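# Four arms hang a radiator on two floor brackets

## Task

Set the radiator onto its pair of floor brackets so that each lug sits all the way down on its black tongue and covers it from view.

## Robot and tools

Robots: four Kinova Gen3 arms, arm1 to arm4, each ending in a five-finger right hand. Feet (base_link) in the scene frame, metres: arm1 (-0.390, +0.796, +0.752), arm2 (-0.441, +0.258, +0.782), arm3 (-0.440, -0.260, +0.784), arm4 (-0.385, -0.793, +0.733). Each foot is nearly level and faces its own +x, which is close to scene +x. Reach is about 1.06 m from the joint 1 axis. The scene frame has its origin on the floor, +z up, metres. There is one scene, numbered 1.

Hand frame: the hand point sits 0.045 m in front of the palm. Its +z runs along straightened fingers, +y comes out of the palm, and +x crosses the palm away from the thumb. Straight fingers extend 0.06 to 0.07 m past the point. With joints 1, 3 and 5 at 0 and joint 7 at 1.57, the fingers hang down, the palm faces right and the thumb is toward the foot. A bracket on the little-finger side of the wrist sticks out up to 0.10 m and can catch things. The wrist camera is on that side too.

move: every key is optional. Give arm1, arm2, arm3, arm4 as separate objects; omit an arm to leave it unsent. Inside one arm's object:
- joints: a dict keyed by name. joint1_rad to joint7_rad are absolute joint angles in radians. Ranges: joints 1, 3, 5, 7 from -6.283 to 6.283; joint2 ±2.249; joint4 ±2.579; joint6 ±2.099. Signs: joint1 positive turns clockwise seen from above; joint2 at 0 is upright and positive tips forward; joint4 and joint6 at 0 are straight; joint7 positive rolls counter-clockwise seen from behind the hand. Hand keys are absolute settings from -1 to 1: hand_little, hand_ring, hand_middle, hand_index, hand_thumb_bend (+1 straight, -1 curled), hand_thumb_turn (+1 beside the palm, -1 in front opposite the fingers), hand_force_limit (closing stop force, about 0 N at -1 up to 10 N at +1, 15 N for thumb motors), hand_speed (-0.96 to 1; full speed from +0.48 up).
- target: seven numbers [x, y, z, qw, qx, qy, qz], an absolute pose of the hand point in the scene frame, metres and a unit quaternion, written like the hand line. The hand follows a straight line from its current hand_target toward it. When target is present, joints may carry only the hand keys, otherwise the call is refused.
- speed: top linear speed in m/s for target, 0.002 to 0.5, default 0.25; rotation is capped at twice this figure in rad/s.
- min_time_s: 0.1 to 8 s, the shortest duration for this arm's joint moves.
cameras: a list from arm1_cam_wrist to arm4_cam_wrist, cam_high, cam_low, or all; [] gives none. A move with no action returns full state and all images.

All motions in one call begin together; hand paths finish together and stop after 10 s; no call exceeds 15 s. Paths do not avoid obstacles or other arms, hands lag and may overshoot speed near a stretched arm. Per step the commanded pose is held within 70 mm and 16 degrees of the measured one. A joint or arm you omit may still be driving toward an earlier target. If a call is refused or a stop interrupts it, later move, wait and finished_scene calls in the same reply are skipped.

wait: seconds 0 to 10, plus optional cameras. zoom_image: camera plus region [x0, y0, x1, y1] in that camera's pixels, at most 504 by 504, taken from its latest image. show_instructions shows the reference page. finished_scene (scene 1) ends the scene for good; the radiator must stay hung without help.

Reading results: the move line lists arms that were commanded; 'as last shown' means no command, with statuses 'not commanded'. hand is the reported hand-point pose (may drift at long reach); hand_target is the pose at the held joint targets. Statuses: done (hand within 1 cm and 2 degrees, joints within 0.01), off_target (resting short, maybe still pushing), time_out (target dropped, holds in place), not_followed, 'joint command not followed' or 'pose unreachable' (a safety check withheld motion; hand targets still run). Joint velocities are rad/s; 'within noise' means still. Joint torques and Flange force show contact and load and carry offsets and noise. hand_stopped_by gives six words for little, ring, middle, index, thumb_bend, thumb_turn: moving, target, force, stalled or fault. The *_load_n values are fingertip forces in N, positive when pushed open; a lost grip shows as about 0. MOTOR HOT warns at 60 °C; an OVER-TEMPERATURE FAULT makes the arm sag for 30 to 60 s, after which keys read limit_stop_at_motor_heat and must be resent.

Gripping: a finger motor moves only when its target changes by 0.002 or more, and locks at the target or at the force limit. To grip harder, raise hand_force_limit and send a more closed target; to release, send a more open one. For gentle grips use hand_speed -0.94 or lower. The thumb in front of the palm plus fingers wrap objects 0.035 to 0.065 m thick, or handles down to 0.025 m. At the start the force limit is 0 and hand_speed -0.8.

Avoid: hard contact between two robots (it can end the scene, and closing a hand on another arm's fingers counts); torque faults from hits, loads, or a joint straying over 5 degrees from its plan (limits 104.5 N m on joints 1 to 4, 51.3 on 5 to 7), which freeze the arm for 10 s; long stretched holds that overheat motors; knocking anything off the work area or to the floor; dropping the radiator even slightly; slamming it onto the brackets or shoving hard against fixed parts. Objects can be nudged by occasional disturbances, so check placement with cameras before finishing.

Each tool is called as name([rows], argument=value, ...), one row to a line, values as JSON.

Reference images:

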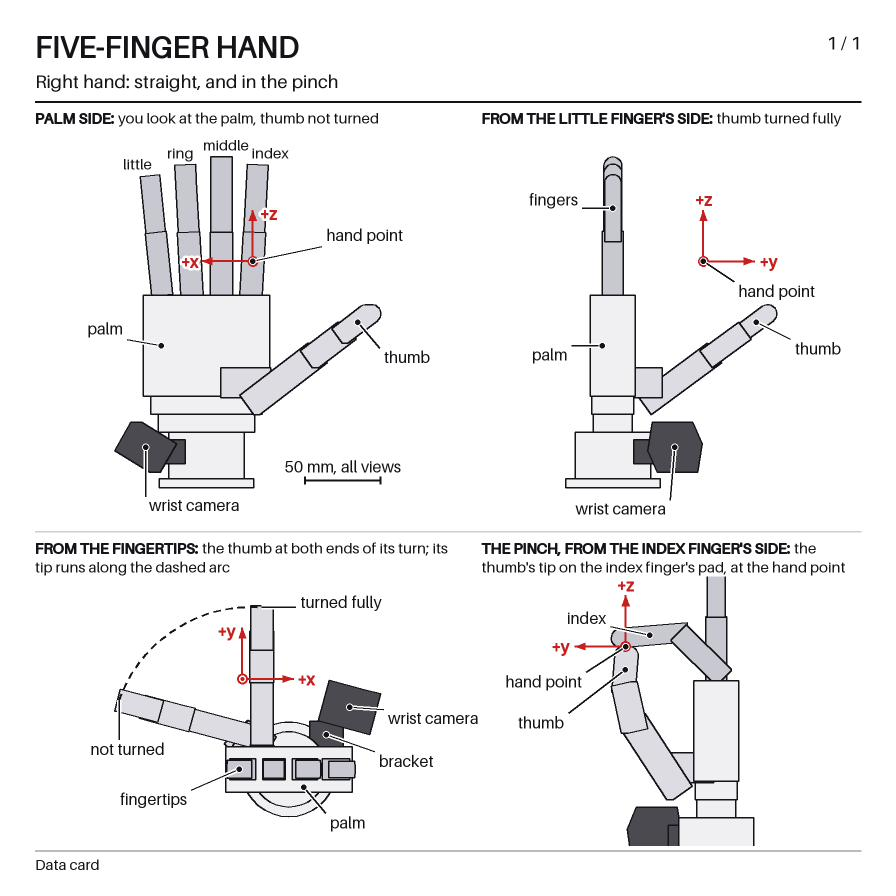

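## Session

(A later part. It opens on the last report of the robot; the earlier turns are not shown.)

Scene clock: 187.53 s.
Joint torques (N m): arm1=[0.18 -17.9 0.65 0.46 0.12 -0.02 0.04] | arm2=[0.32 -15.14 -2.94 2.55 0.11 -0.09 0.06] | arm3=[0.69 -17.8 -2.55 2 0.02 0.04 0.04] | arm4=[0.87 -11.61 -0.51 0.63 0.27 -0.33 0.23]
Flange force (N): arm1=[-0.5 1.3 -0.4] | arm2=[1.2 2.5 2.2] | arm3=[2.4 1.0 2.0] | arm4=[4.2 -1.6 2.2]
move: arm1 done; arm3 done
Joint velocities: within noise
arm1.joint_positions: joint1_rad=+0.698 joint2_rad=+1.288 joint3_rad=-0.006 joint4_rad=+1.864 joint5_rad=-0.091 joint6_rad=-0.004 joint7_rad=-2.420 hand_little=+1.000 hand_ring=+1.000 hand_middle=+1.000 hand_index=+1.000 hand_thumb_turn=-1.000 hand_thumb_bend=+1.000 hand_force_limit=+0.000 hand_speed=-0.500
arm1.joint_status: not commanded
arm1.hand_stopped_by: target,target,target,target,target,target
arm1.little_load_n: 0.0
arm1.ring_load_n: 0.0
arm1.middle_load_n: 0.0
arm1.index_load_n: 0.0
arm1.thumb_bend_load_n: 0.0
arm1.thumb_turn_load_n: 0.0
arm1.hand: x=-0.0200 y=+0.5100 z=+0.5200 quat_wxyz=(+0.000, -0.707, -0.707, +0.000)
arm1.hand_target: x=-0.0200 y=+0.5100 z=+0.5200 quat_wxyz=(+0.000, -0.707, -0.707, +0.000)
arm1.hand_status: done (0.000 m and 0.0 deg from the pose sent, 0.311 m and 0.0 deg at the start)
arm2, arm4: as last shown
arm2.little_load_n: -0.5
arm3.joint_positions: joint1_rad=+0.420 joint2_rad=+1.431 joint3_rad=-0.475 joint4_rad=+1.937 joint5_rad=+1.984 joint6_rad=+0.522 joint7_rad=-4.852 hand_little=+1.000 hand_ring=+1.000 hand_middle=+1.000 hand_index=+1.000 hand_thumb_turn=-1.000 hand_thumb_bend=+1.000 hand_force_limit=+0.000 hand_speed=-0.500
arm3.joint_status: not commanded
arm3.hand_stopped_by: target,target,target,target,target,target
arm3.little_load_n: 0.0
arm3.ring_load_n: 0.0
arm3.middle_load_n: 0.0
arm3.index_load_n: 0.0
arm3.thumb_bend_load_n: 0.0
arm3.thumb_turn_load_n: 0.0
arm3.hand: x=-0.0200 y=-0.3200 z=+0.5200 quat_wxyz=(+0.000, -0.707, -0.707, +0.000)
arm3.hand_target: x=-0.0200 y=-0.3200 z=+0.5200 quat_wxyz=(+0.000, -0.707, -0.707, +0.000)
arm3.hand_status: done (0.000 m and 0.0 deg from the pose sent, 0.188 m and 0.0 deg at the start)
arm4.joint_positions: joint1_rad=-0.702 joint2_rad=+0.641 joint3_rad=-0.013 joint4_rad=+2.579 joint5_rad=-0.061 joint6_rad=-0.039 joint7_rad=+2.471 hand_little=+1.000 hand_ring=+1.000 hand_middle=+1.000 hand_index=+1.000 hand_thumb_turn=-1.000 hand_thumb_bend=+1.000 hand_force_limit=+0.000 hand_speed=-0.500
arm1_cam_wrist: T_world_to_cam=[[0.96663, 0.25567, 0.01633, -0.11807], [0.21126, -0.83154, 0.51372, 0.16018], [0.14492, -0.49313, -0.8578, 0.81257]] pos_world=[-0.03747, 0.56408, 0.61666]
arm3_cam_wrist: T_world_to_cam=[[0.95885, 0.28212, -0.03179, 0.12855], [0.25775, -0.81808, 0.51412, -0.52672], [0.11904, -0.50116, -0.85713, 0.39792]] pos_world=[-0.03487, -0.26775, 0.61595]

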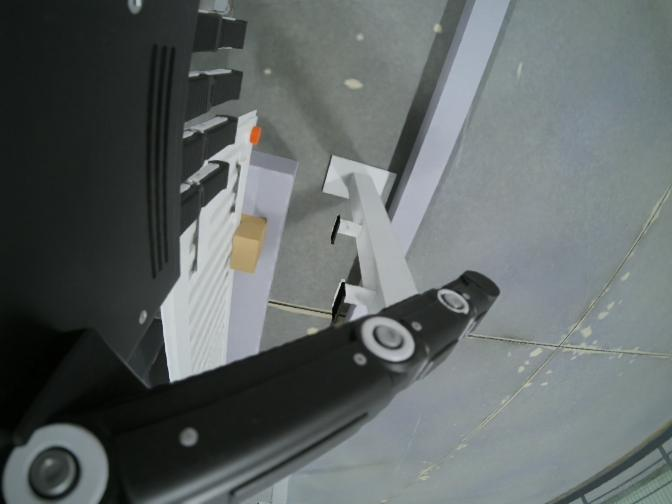

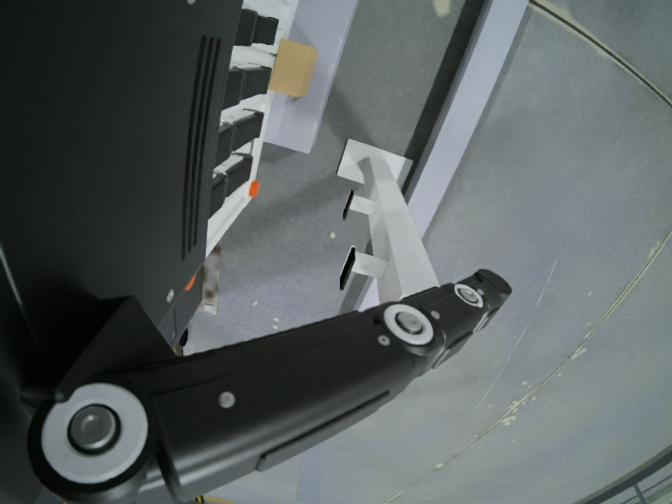

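move(arm3={"target": [-0.09, -0.2, 0.56, 0, 0.7071, 0.7071, 0]}, arm1={"target": [-0.09, 0.40, 0.56, 0, 0.7071, 0.7071, 0]}, arm2={"target": [-0.09, 0.12, 0.56, 0, 0.7071, 0.7071, 0]}, arm4={"target": [-0.09, -0.60, 0.60, 0, 0.7071, 0.7071, 0]}, cameras=["arm1_cam_wrist","arm2_cam_wrist","arm3_cam_wrist","arm4_cam_wrist"])

zoom_image(camera="arm3_cam_wrist", region=[230, 0, 430, 350])

zoom_image(camera="arm2_cam_wrist", region=[220, 0, 400, 350])

zoom_image(camera="arm1_cam_wrist", region=[230, 0, 430, 350])

zoom_image(camera="arm4_cam_wrist", region=[200, 0, 400, 300])

Scene clock: 211.90 s.
Joint torques (N m): arm1=[0.12 -18.56 0.56 -0.88 0.11 -0.04 0.07] | arm2=[0.31 -15.76 -3.2 3.42 0.12 -0.1 0.07] | arm3=[0.64 -15.78 -3.61 3.38 -0.03 0.05 0.05] | arm4=[0.87 -16.36 -0.45 0.89 0.24 -0.39 0.2]
Flange force (N): arm1=[-0.8 0.9 -0.7] | arm2=[1.2 2.3 2.2] | arm3=[3.1 0.0 1.9] | arm4=[3.1 -1.1 2.0]
move: arm1 done; arm2 done; arm3 done; arm4 done
Joint velocities: within noise
arm1.joint_positions: joint1_rad=+1.008 joint2_rad=+1.197 joint3_rad=-0.012 joint4_rad=+1.801 joint5_rad=+0.053 joint6_rad=+0.151 joint7_rad=-2.256 hand_little=+1.000 hand_ring=+1.000 hand_middle=+1.000 hand_index=+1.000 hand_thumb_turn=-1.000 hand_thumb_bend=+1.000 hand_force_limit=+0.000 hand_speed=-0.500
arm1.joint_status: not commanded
arm1.hand_stopped_by: target,target,target,target,target,target
arm1.little_load_n: 0.0
arm1.ring_load_n: 0.0
arm1.middle_load_n: -0.5
arm1.index_load_n: 0.0
arm1.thumb_bend_load_n: 0.0
arm1.thumb_turn_load_n: 0.0
arm1.hand: x=-0.0900 y=+0.4000 z=+0.5600 quat_wxyz=(+0.000, -0.707, -0.707, +0.000)
arm1.hand_target: x=-0.0900 y=+0.4000 z=+0.5600 quat_wxyz=(+0.000, -0.707, -0.707, +0.000)
arm1.hand_status: done (0.000 m and 0.0 deg from the pose sent, 0.136 m and 0.0 deg at the start)
arm2.joint_positions: joint1_rad=+0.721 joint2_rad=+1.424 joint3_rad=-0.620 joint4_rad=+2.144 joint5_rad=+2.075 joint6_rad=+0.719 joint7_rad=-4.654 hand_little=+1.000 hand_ring=+1.000 hand_middle=+1.000 hand_index=+1.000 hand_thumb_turn=-1.000 hand_thumb_bend=+1.000 hand_force_limit=+0.000 hand_speed=-0.500
arm2.joint_status: not commanded
arm2.hand_stopped_by: target,target,target,target,target,target
arm2.little_load_n: 0.0
arm2.ring_load_n: 0.0
arm2.middle_load_n: 0.0
arm2.index_load_n: 0.0
arm2.thumb_bend_load_n: 0.0
arm2.thumb_turn_load_n: 0.0
arm2.hand: x=-0.0900 y=+0.1200 z=+0.5600 quat_wxyz=(+0.000, -0.707, -0.707, +0.000)
arm2.hand_target: x=-0.0900 y=+0.1200 z=+0.5600 quat_wxyz=(+0.000, -0.707, -0.707, +0.000)
arm2.hand_status: done (0.000 m and 0.0 deg from the pose sent, 0.081 m and 0.0 deg at the start)
arm3.joint_positions: joint1_rad=+0.227 joint2_rad=+1.475 joint3_rad=-0.702 joint4_rad=+2.161 joint5_rad=+2.072 joint6_rad=+0.831 joint7_rad=-5.263 hand_little=+1.000 hand_ring=+1.000 hand_middle=+1.000 hand_index=+1.000 hand_thumb_turn=-1.000 hand_thumb_bend=+1.000 hand_force_limit=+0.000 hand_speed=-0.500
arm3.joint_status: not commanded
arm3.hand_stopped_by: target,target,target,target,target,target
arm3.little_load_n: 0.0
arm3.ring_load_n: 0.0
arm3.middle_load_n: 0.0
arm3.index_load_n: 0.0
arm3.thumb_bend_load_n: 0.0
arm3.thumb_turn_load_n: 0.0
arm3.hand: x=-0.0900 y=-0.2000 z=+0.5600 quat_wxyz=(+0.000, -0.707, -0.707, +0.000)
arm3.hand_target: x=-0.0900 y=-0.2000 z=+0.5600 quat_wxyz=(+0.000, -0.707, -0.707, +0.000)
arm3.hand_status: done (0.000 m and 0.0 deg from the pose sent, 0.145 m and 0.0 deg at the start)
arm4.joint_positions: joint1_rad=-0.813 joint2_rad=+1.036 joint3_rad=-0.016 joint4_rad=+2.224 joint5_rad=-0.120 joint6_rad=-0.113 joint7_rad=+2.427 hand_little=+1.000 hand_ring=+1.000 hand_middle=+1.000 hand_index=+1.000 hand_thumb_turn=-1.000 hand_thumb_bend=+1.000 hand_force_limit=+0.000 hand_speed=-0.500
arm4.joint_status: not commanded
arm4.hand_stopped_by: target,target,target,target,target,target
arm4.little_load_n: 0.0
arm4.ring_load_n: 0.0
arm4.middle_load_n: 0.0
arm4.index_load_n: 0.0
arm4.thumb_bend_load_n: 0.0
arm4.thumb_turn_load_n: 0.0
arm4.hand: x=-0.0900 y=-0.6000 z=+0.6000 quat_wxyz=(+0.000, +0.707, +0.707, +0.000)
arm4.hand_target: x=-0.0900 y=-0.6000 z=+0.6000 quat_wxyz=(+0.000, +0.707, +0.707, +0.000)
arm4.hand_status: done (0.000 m and 0.0 deg from the pose sent, 0.167 m and 2.0 deg at the start)
arm1_cam_wrist: T_world_to_cam=[[0.96663, 0.25567, 0.01633, -0.02293], [0.21126, -0.83154, 0.51372, 0.06295], [0.14492, -0.49313, -0.8578, 0.80278]] pos_world=[-0.10747, 0.45409, 0.65666]
arm2_cam_wrist: T_world_to_cam=[[0.95978, 0.27787, 0.04011, 0.02328], [0.21078, -0.80756, 0.55083, -0.19857], [0.18545, -0.52023, -0.83365, 0.65809]] pos_world=[-0.10253, 0.17553, 0.65706]
arm3_cam_wrist: T_world_to_cam=[[0.95884, 0.28216, -0.03173, 0.16306], [0.25774, -0.81802, 0.51421, -0.43118], [0.11913, -0.50123, -0.85708, 0.50072]] pos_world=[-0.10487, -0.14775, 0.65605]
arm4_cam_wrist: T_world_to_cam=[[0.96494, 0.26067, 0.03057, 0.22017], [0.20679, -0.82682, 0.52308, -0.79637], [0.16163, -0.49842, -0.85173, 0.34063]] pos_world=[-0.10283, -0.54607, 0.69996]

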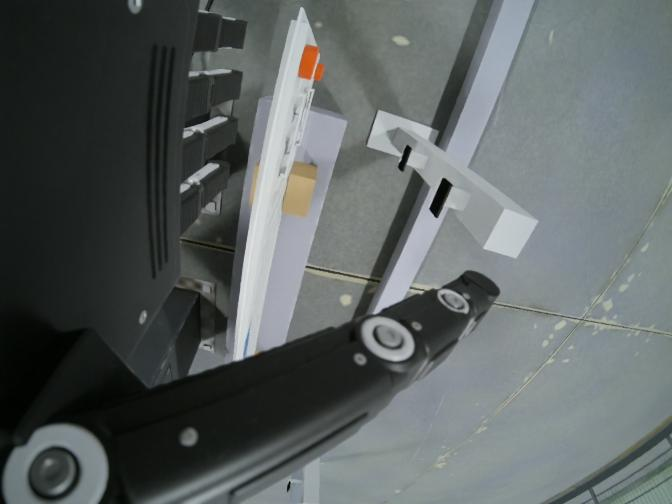

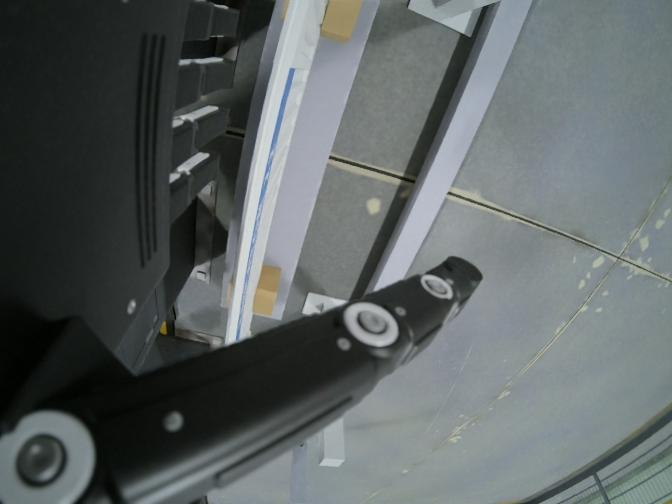

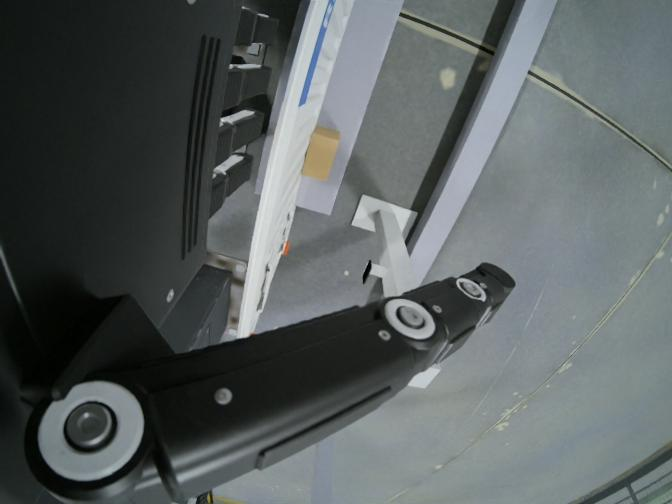

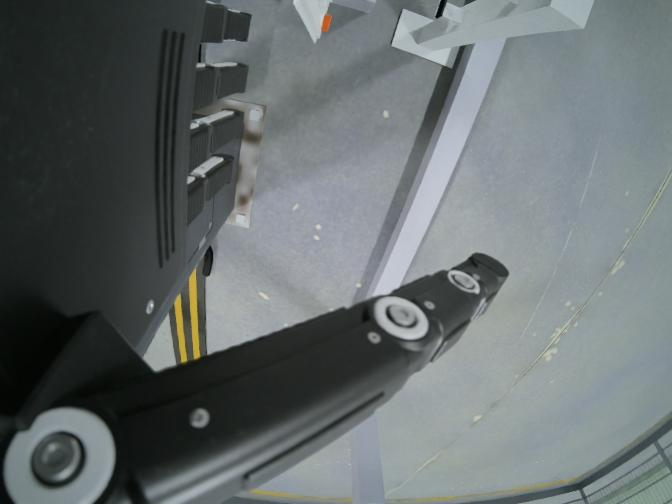

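Scaled by 1.440 from the camera's image (finer frame: 960x720).

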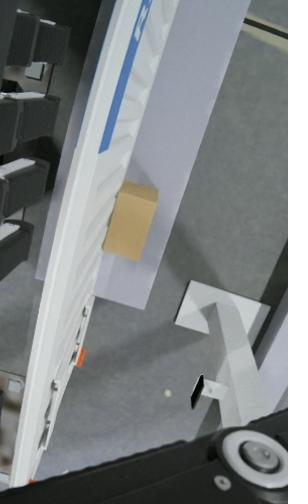

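Scaled by 1.440 from the camera's image (finer frame: 960x720).

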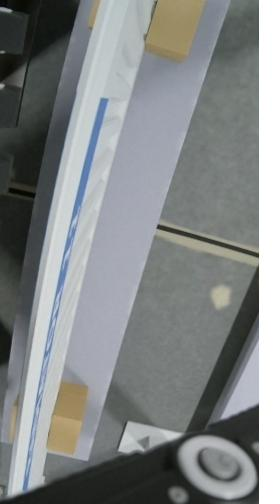

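Scaled by 1.440 from the camera's image (finer frame: 960x720).

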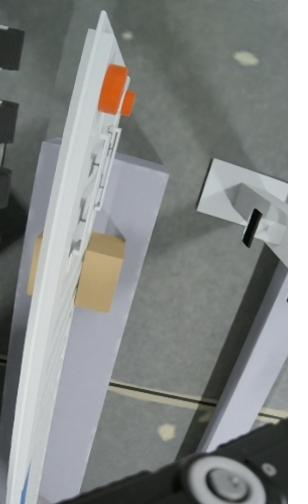

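Scaled by 1.680 from the camera's image (finer frame: 960x720).

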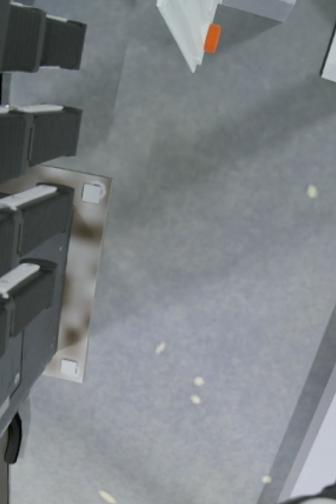

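zoom_image(camera="arm1_cam_wrist", region=[260, 0, 350, 200])

zoom_image(camera="arm1_cam_wrist", region=[280, 60, 330, 150])

zoom_image(camera="arm3_cam_wrist", region=[230, 180, 320, 350])

Scaled by 2.520 from the camera's image (finer frame: 960x720).

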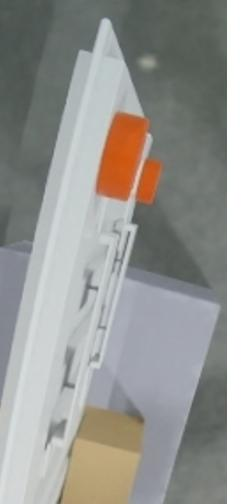

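Scaled by 5.600 from the camera's image (finer frame: 960x720).

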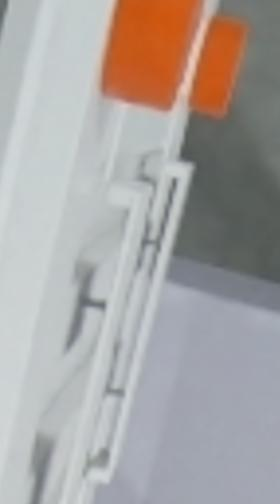

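Scaled by 2.965 from the camera's image (finer frame: 960x720).

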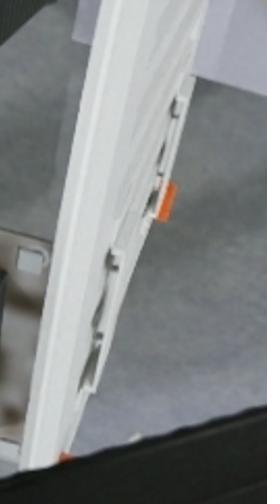

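zoom_image(camera="arm2_cam_wrist", region=[220, 150, 300, 230])

zoom_image(camera="arm3_cam_wrist", region=[240, 150, 320, 230])

zoom_image(camera="arm1_cam_wrist", region=[230, 180, 310, 260])

Scaled by 6.300 from the camera's image (finer frame: 960x720).

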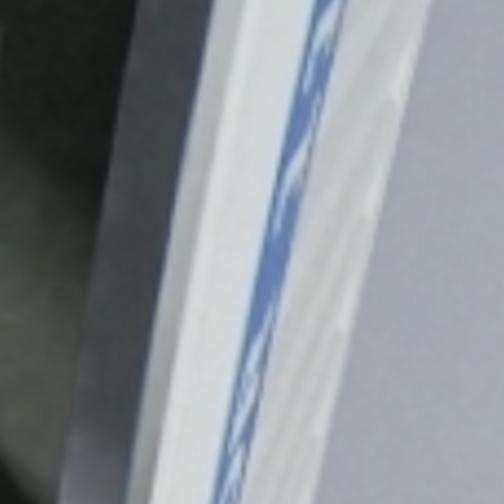

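Scaled by 6.300 from the camera's image (finer frame: 960x720).

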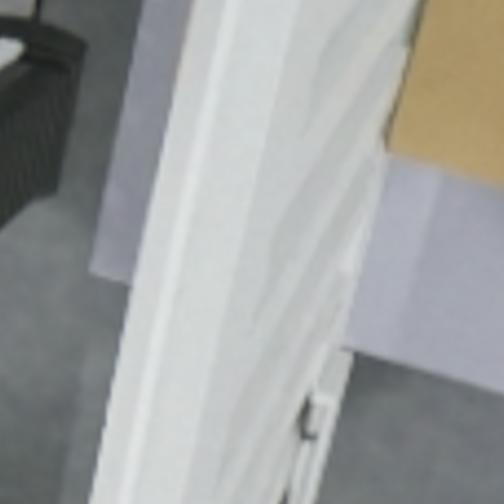

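Scaled by 6.300 from the camera's image (finer frame: 960x720).

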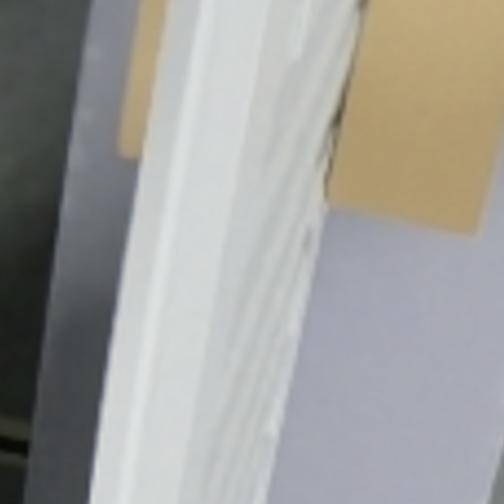

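move(arm1={"target": [-0.107, 0.40, 0.48, 0, 0.7071, 0.7071, 0], "speed": 0.15}, arm2={"target": [-0.098, 0.12, 0.48, 0, 0.7071, 0.7071, 0], "speed": 0.15}, arm3={"target": [-0.105, -0.20, 0.48, 0, 0.7071, 0.7071, 0], "speed": 0.15}, arm4={"target": [-0.108, -0.45, 0.50, 0, 0.7071, 0.7071, 0], "speed": 0.15}, cameras=["all"])

zoom_image(camera="arm2_cam_wrist", region=[150, 50, 350, 250])

zoom_image(camera="arm3_cam_wrist", region=[150, 50, 350, 250])

zoom_image(camera="arm1_cam_wrist", region=[150, 50, 350, 250])

zoom_image(camera="arm4_cam_wrist", region=[150, 50, 350, 250])

Scene clock: 280.13 s.
Joint torques (N m): arm1=[0.12 -18.78 0.62 -0.01 0.12 -0.07 0.03] | arm2=[0.3 -15.59 -3.2 4.2 0.12 -0.08 0.06] | arm3=[0.69 -15.38 -3.32 4.4 0.01 0.05 0.1] | arm4=[0.85 -20.06 -0.16 -0.75 0.19 -0.4 0.17]
Flange force (N): arm1=[-1.1 1.1 -0.4] | arm2=[1.1 2.4 2.5] | arm3=[3.6 0.0 2.0] | arm4=[3.5 -0.8 2.1]
move: arm1 done; arm2 done; arm3 done; arm4 done
Joint velocities: within noise
arm1.joint_positions: joint1_rad=+1.036 joint2_rad=+1.388 joint3_rad=-0.007 joint4_rad=+1.712 joint5_rad=+0.068 joint6_rad=+0.050 joint7_rad=-2.241 hand_little=+1.000 hand_ring=+1.000 hand_middle=+1.000 hand_index=+1.000 hand_thumb_turn=-1.000 hand_thumb_bend=+1.000 hand_force_limit=+0.000 hand_speed=-0.500
arm1.joint_status: not commanded
arm1.hand_stopped_by: target,target,target,target,target,target
arm1.little_load_n: 0.0
arm1.ring_load_n: 0.0
arm1.middle_load_n: 0.0
arm1.index_load_n: 0.0
arm1.thumb_bend_load_n: 0.0
arm1.thumb_turn_load_n: 0.0
arm1.hand: x=-0.1070 y=+0.4000 z=+0.4800 quat_wxyz=(+0.000, -0.707, -0.707, +0.000)
arm1.hand_target: x=-0.1070 y=+0.4000 z=+0.4800 quat_wxyz=(+0.000, -0.707, -0.707, +0.000)
arm1.hand_status: done (0.000 m and 0.0 deg from the pose sent, 0.082 m and 0.0 deg at the start)
arm2.joint_positions: joint1_rad=+0.738 joint2_rad=+1.629 joint3_rad=-0.565 joint4_rad=+2.008 joint5_rad=+2.229 joint6_rad=+0.744 joint7_rad=-4.673 hand_little=+1.000 hand_ring=+1.000 hand_middle=+1.000 hand_index=+1.000 hand_thumb_turn=-1.000 hand_thumb_bend=+1.000 hand_force_limit=+0.000 hand_speed=-0.500
arm2.joint_status: not commanded
arm2.hand_stopped_by: target,target,target,target,target,target
arm2.little_load_n: 0.0
arm2.ring_load_n: 0.0
arm2.middle_load_n: 0.0
arm2.index_load_n: 0.0
arm2.thumb_bend_load_n: 0.0
arm2.thumb_turn_load_n: 0.0
arm2.hand: x=-0.0980 y=+0.1200 z=+0.4800 quat_wxyz=(+0.000, -0.707, -0.707, +0.000)
arm2.hand_target: x=-0.0980 y=+0.1200 z=+0.4800 quat_wxyz=(+0.000, -0.707, -0.707, +0.000)
arm2.hand_status: done (0.000 m and 0.0 deg from the pose sent, 0.080 m and 0.0 deg at the start)
arm3.joint_positions: joint1_rad=+0.230 joint2_rad=+1.684 joint3_rad=-0.635 joint4_rad=+2.039 joint5_rad=+2.245 joint6_rad=+0.862 joint7_rad=-5.301 hand_little=+1.000 hand_ring=+1.000 hand_middle=+1.000 hand_index=+1.000 hand_thumb_turn=-1.000 hand_thumb_bend=+1.000 hand_force_limit=+0.000 hand_speed=-0.500
arm3.joint_status: not commanded
arm3.hand_stopped_by: target,target,target,target,target,target
arm3.little_load_n: -0.5
arm3.ring_load_n: 0.0
arm3.middle_load_n: 0.0
arm3.index_load_n: 0.0
arm3.thumb_bend_load_n: 0.0
arm3.thumb_turn_load_n: 0.0
arm3.hand: x=-0.1050 y=-0.2000 z=+0.4800 quat_wxyz=(+0.000, -0.707, -0.707, +0.000)
arm3.hand_target: x=-0.1050 y=-0.2000 z=+0.4800 quat_wxyz=(+0.000, -0.707, -0.707, +0.000)
arm3.hand_status: done (0.000 m and 0.0 deg from the pose sent, 0.081 m and 0.0 deg at the start)
arm4.joint_positions: joint1_rad=-1.106 joint2_rad=+1.296 joint3_rad=+0.023 joint4_rad=+1.761 joint5_rad=-0.265 joint6_rad=+0.095 joint7_rad=+2.293 hand_little=+1.000 hand_ring=+1.000 hand_middle=+1.000 hand_index=+1.000 hand_thumb_turn=-1.000 hand_thumb_bend=+1.000 hand_force_limit=+0.000 hand_speed=-0.500
arm4.joint_status: not commanded
arm4.hand_stopped_by: target,target,target,target,target,target
arm4.little_load_n: 0.0
arm4.ring_load_n: 0.0
arm4.middle_load_n: 0.5
arm4.index_load_n: 0.0
arm4.thumb_bend_load_n: 0.0
arm4.thumb_turn_load_n: 0.0
arm4.hand: x=-0.1080 y=-0.4500 z=+0.5000 quat_wxyz=(+0.000, +0.707, +0.707, +0.000)
arm4.hand_target: x=-0.1080 y=-0.4500 z=+0.5000 quat_wxyz=(+0.000, +0.707, +0.707, +0.000)
arm4.hand_status: done (0.000 m and 0.0 deg from the pose sent, 0.181 m and 0.0 deg at the start)
pictures: arm1_cam_wrist, arm2_cam_wrist, arm3_cam_wrist, arm4_cam_wrist, cam_high, cam_low
arm1_cam_wrist: T_world_to_cam=[[0.96663, 0.25567, 0.01633, -0.00519], [0.21126, -0.83154, 0.51372, 0.10764], [0.14492, -0.49313, -0.8578, 0.73662]] pos_world=[-0.12447, 0.45409, 0.57666]
arm2_cam_wrist: T_world_to_cam=[[0.9598, 0.27779, 0.04016, 0.03415], [0.21069, -0.80759, 0.55083, -0.15282], [0.18545, -0.52023, -0.83365, 0.59288]] pos_world=[-0.11053, 0.17553, 0.57706]
arm3_cam_wrist: T_world_to_cam=[[0.95883, 0.2822, -0.03165, 0.17476], [0.25773, -0.81801, 0.51423, -0.38621], [0.11923, -0.50122, -0.85707, 0.43394]] pos_world=[-0.11977, -0.14775, 0.57605]
arm4_cam_wrist: T_world_to_cam=[[0.96493, 0.26072, 0.03065, 0.20147], [0.20678, -0.82681, 0.5231, -0.61632], [0.16173, -0.49841, -0.85172, 0.33313]] pos_world=[-0.12083, -0.39607, 0.59996]

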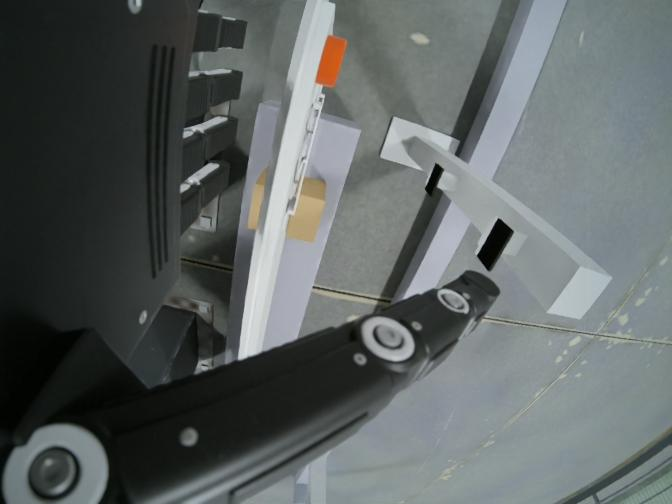

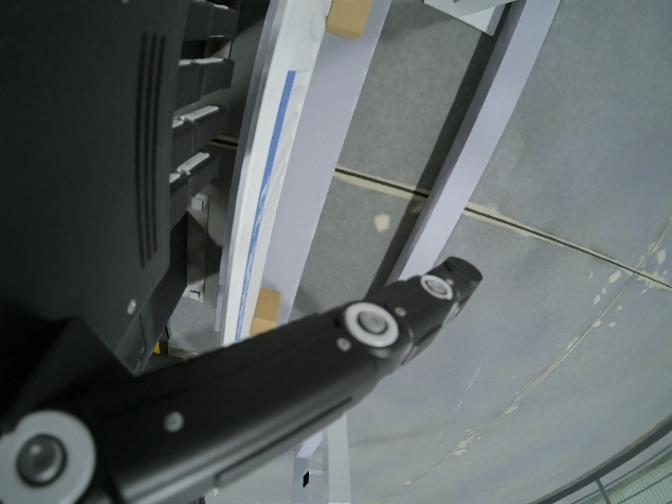

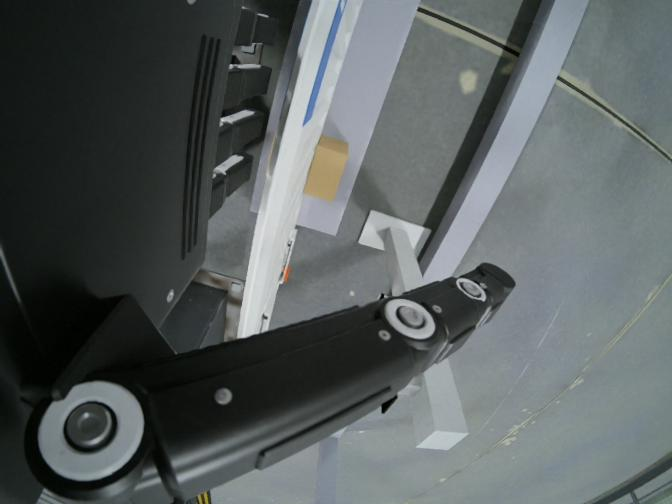

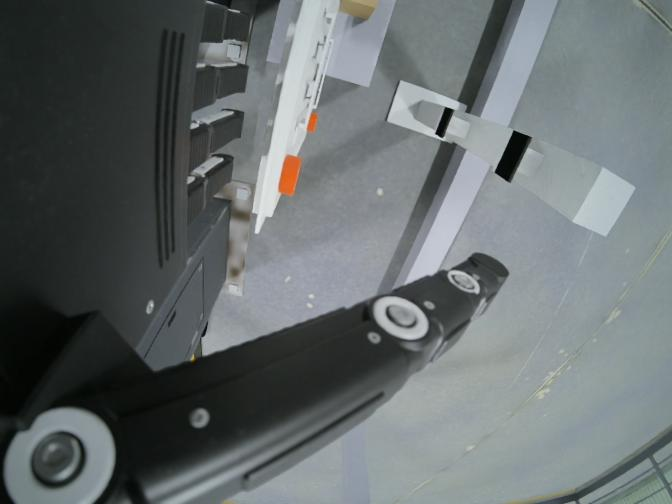

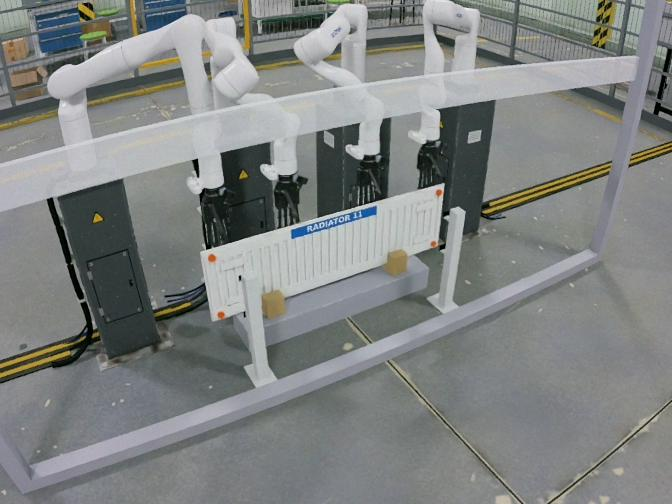

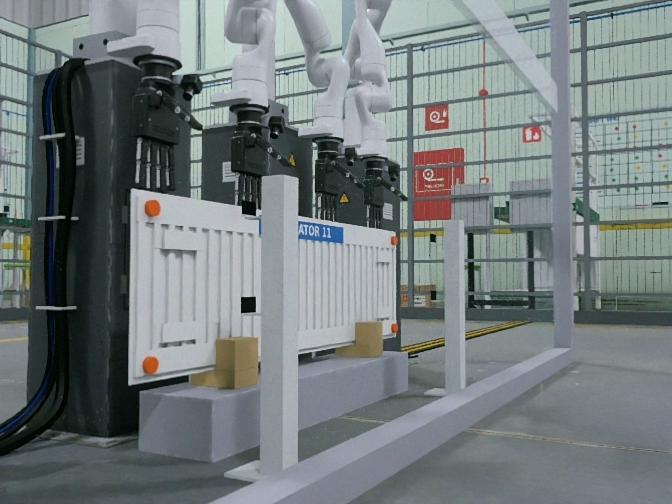

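Scaled by 2.520 from the camera's image (finer frame: 960x720).

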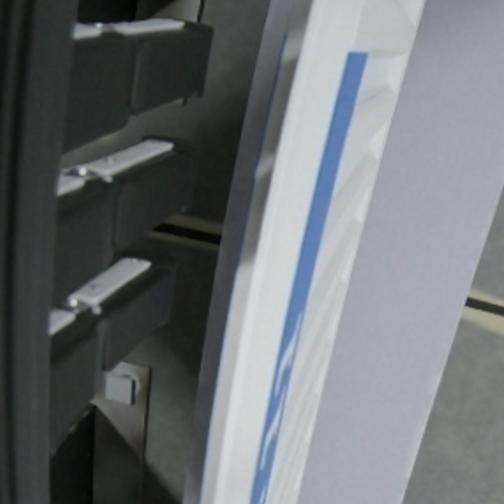

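Scaled by 2.520 from the camera's image (finer frame: 960x720).

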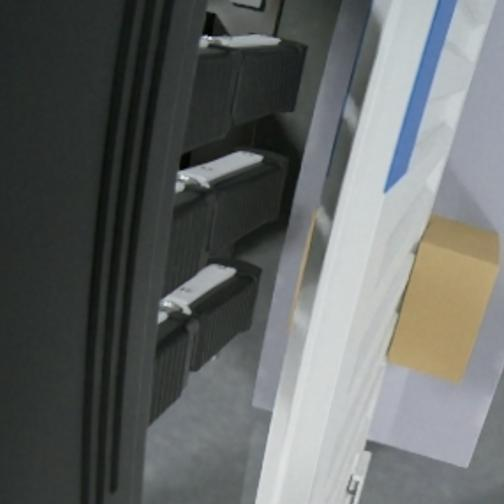

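Scaled by 2.520 from the camera's image (finer frame: 960x720).

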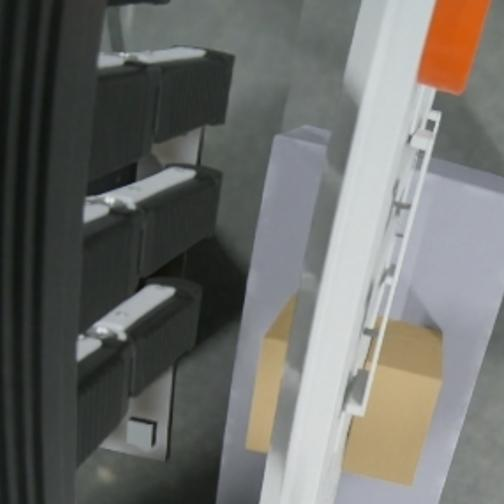

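Scaled by 2.520 from the camera's image (finer frame: 960x720).

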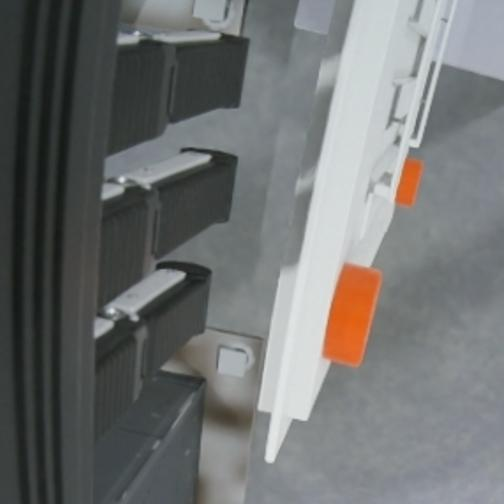

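move(arm1={"target": [-0.104, 0.40, 0.43, 0, 0.7071, 0.7071, 0], "speed": 0.08}, arm2={"target": [-0.095, 0.12, 0.43, 0, 0.7071, 0.7071, 0], "speed": 0.08}, arm3={"target": [-0.105, -0.20, 0.43, 0, 0.7071, 0.7071, 0], "speed": 0.08}, arm4={"target": [-0.105, -0.43, 0.43, 0, 0.7071, 0.7071, 0], "speed": 0.08}, cameras=["arm1_cam_wrist","arm2_cam_wrist","arm3_cam_wrist","arm4_cam_wrist"])

zoom_image(camera="arm2_cam_wrist", region=[150, 50, 350, 250])

zoom_image(camera="arm3_cam_wrist", region=[150, 50, 350, 250])

zoom_image(camera="arm1_cam_wrist", region=[150, 50, 350, 250])

zoom_image(camera="arm4_cam_wrist", region=[150, 50, 350, 250])

Scene clock: 309.13 s.
Joint torques (N m): arm1=[0.16 -18.95 0.66 0.12 0.1 -0.05 0.05] | arm2=[0.3 -15.56 -3.17 4.24 0.12 -0.11 0.04] | arm3=[0.7 -15.22 -3.35 4.51 0.01 0.09 0.06] | arm4=[0.83 -20.78 -0.08 -0.88 0.25 -0.42 0.17]
Flange force (N): arm1=[-1.0 1.1 -0.2] | arm2=[1.0 2.3 2.7] | arm3=[3.3 0.4 2.2] | arm4=[3.5 -0.7 2.4]
move: arm1 done; arm2 done; arm3 done; arm4 done
Joint velocities: within noise
arm1.joint_positions: joint1_rad=+1.029 joint2_rad=+1.507 joint3_rad=-0.005 joint4_rad=+1.608 joint5_rad=+0.065 joint6_rad=+0.034 joint7_rad=-2.244 hand_little=+1.000 hand_ring=+1.000 hand_middle=+1.000 hand_index=+1.000 hand_thumb_turn=-1.000 hand_thumb_bend=+1.000 hand_force_limit=+0.000 hand_speed=-0.500
arm1.joint_status: not commanded
arm1.hand_stopped_by: target,target,target,target,target,target
arm1.little_load_n: 0.0
arm1.ring_load_n: 0.0
arm1.middle_load_n: 0.0
arm1.index_load_n: 0.0
arm1.thumb_bend_load_n: 0.0
arm1.thumb_turn_load_n: 0.0
arm1.hand: x=-0.1040 y=+0.4000 z=+0.4300 quat_wxyz=(+0.000, -0.707, -0.707, +0.000)
arm1.hand_target: x=-0.1040 y=+0.4000 z=+0.4300 quat_wxyz=(+0.000, -0.707, -0.707, +0.000)
arm1.hand_status: done (0.000 m and 0.0 deg from the pose sent, 0.050 m and 0.0 deg at the start)
arm2.joint_positions: joint1_rad=+0.729 joint2_rad=+1.736 joint3_rad=-0.535 joint4_rad=+1.884 joint5_rad=+2.269 joint6_rad=+0.717 joint7_rad=-4.651 hand_little=+1.000 hand_ring=+1.000 hand_middle=+1.000 hand_index=+1.000 hand_thumb_turn=-1.000 hand_thumb_bend=+1.000 hand_force_limit=+0.000 hand_speed=-0.500
arm2.joint_status: not commanded
arm2.hand_stopped_by: target,target,target,target,target,target
arm2.little_load_n: 0.0
arm2.ring_load_n: 0.0
arm2.middle_load_n: 0.0
arm2.index_load_n: 0.0
arm2.thumb_bend_load_n: 0.0
arm2.thumb_turn_load_n: 0.0
arm2.hand: x=-0.0950 y=+0.1200 z=+0.4300 quat_wxyz=(+0.000, -0.707, -0.707, +0.000)
arm2.hand_target: x=-0.0950 y=+0.1200 z=+0.4300 quat_wxyz=(+0.000, -0.707, -0.707, +0.000)
arm2.hand_status: done (0.000 m and 0.0 deg from the pose sent, 0.050 m and 0.0 deg at the start)
arm3.joint_positions: joint1_rad=+0.228 joint2_rad=+1.788 joint3_rad=-0.596 joint4_rad=+1.919 joint5_rad=+2.299 joint6_rad=+0.830 joint7_rad=-5.278 hand_little=+1.000 hand_ring=+1.000 hand_middle=+1.000 hand_index=+1.000 hand_thumb_turn=-1.000 hand_thumb_bend=+1.000 hand_force_limit=+0.000 hand_speed=-0.500
arm3.joint_status: not commanded
arm3.hand_stopped_by: target,target,target,target,target,target
arm3.little_load_n: 0.0
arm3.ring_load_n: 0.0
arm3.middle_load_n: 0.0
arm3.index_load_n: 0.0
arm3.thumb_bend_load_n: 0.0
arm3.thumb_turn_load_n: 0.5
arm3.hand: x=-0.1050 y=-0.2000 z=+0.4300 quat_wxyz=(+0.000, -0.707, -0.707, +0.000)
arm3.hand_target: x=-0.1050 y=-0.2000 z=+0.4300 quat_wxyz=(+0.000, -0.707, -0.707, +0.000)
arm3.hand_status: done (0.000 m and 0.0 deg from the pose sent, 0.050 m and 0.0 deg at the start)
arm4.joint_positions: joint1_rad=-1.123 joint2_rad=+1.467 joint3_rad=+0.028 joint4_rad=+1.575 joint5_rad=-0.273 joint6_rad=+0.111 joint7_rad=+2.280 hand_little=+1.000 hand_ring=+1.000 hand_middle=+1.000 hand_index=+1.000 hand_thumb_turn=-1.000 hand_thumb_bend=+1.000 hand_force_limit=+0.000 hand_speed=-0.500
arm4.joint_status: not commanded
arm4.hand_stopped_by: target,target,target,target,target,target
arm4.little_load_n: 0.0
arm4.ring_load_n: 0.0
arm4.middle_load_n: 0.0
arm4.index_load_n: 0.0
arm4.thumb_bend_load_n: -0.5
arm4.thumb_turn_load_n: 0.0
arm4.hand: x=-0.1050 y=-0.4300 z=+0.4300 quat_wxyz=(+0.000, +0.707, +0.707, +0.000)
arm4.hand_target: x=-0.1050 y=-0.4300 z=+0.4300 quat_wxyz=(+0.000, +0.707, +0.707, +0.000)
arm4.hand_status: done (0.000 m and 0.0 deg from the pose sent, 0.073 m and 0.0 deg at the start)
arm1_cam_wrist: T_world_to_cam=[[0.96663, 0.25566, 0.01631, -0.00726], [0.21125, -0.8315, 0.51379, 0.13264], [0.14491, -0.4932, -0.85776, 0.69331]] pos_world=[-0.12147, 0.45409, 0.52666]
arm2_cam_wrist: T_world_to_cam=[[0.95978, 0.27787, 0.04011, 0.03329], [0.21077, -0.80753, 0.55088, -0.12593], [0.18546, -0.52027, -0.83362, 0.55064]] pos_world=[-0.10753, 0.17553, 0.52706]
arm3_cam_wrist: T_world_to_cam=[[0.95884, 0.28217, -0.03171, 0.1733], [0.25775, -0.81806, 0.51414, -0.36044], [0.11914, -0.50115, -0.85712, 0.39113]] pos_world=[-0.11987, -0.14775, 0.52605]
arm4_cam_wrist: T_world_to_cam=[[0.96494, 0.2607, 0.03056, 0.19554], [0.20681, -0.82681, 0.52308, -0.56378], [0.16163, -0.49842, -0.85173, 0.28299]] pos_world=[-0.11783, -0.37607, 0.52996]

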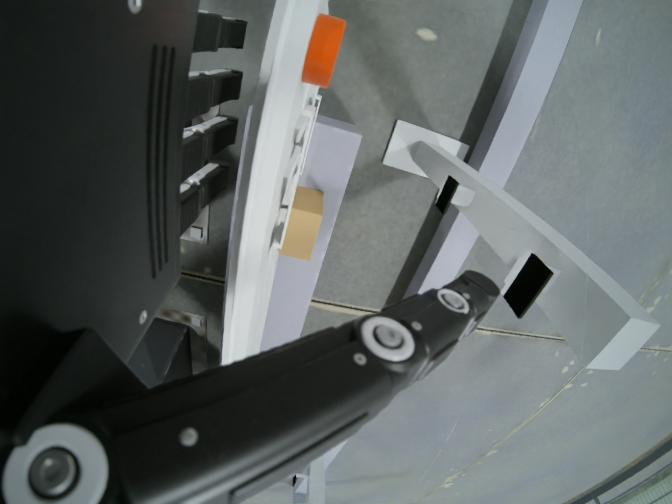

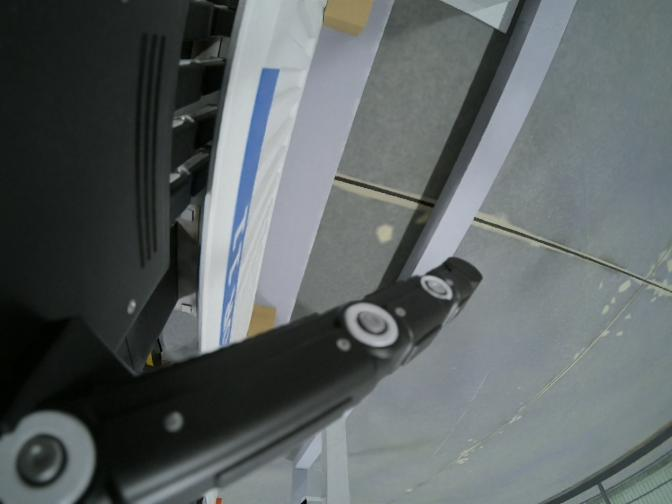

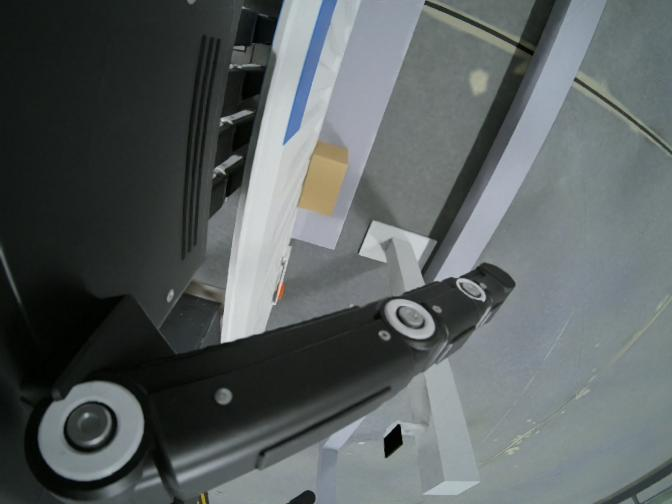

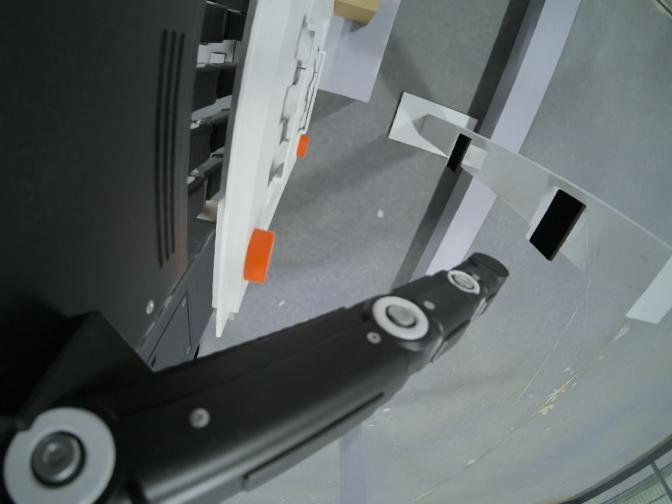

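Scaled by 2.520 from the camera's image (finer frame: 960x720).

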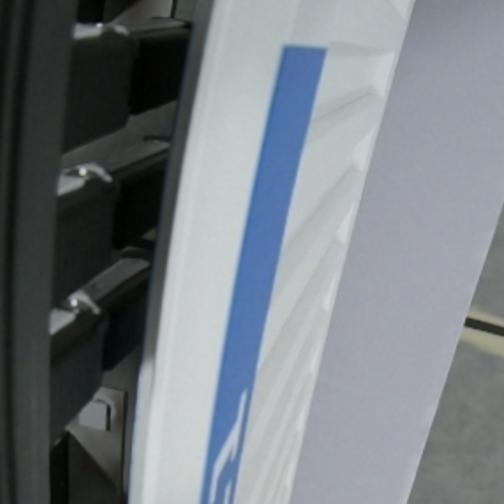

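Scaled by 2.520 from the camera's image (finer frame: 960x720).

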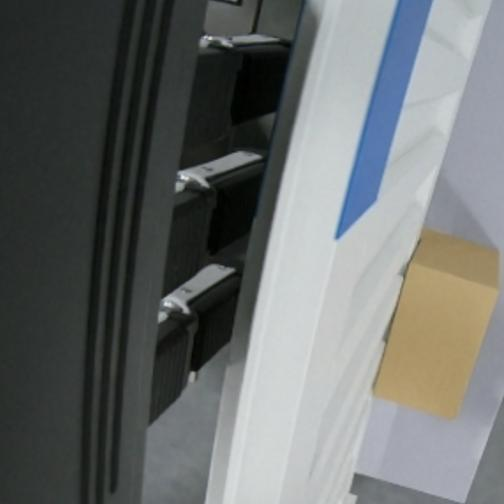

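Scaled by 2.520 from the camera's image (finer frame: 960x720).

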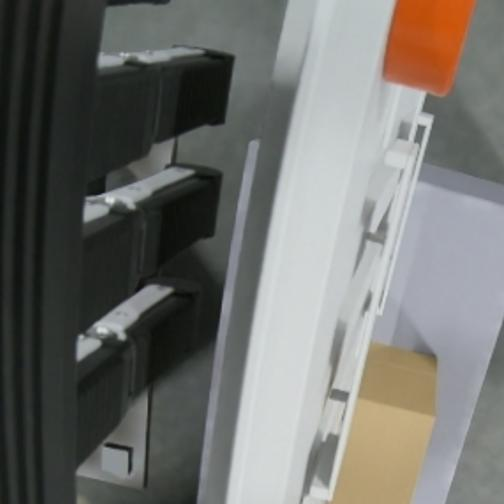

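Scaled by 2.520 from the camera's image (finer frame: 960x720).

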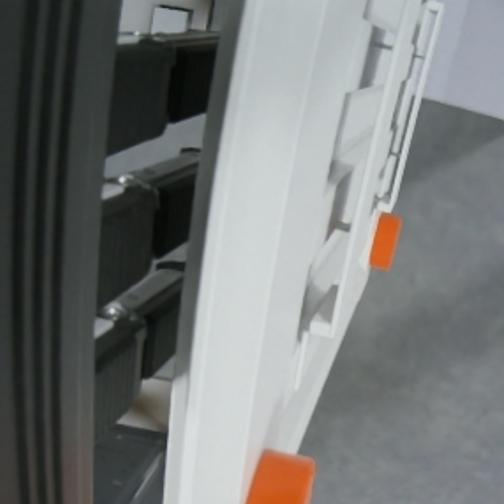

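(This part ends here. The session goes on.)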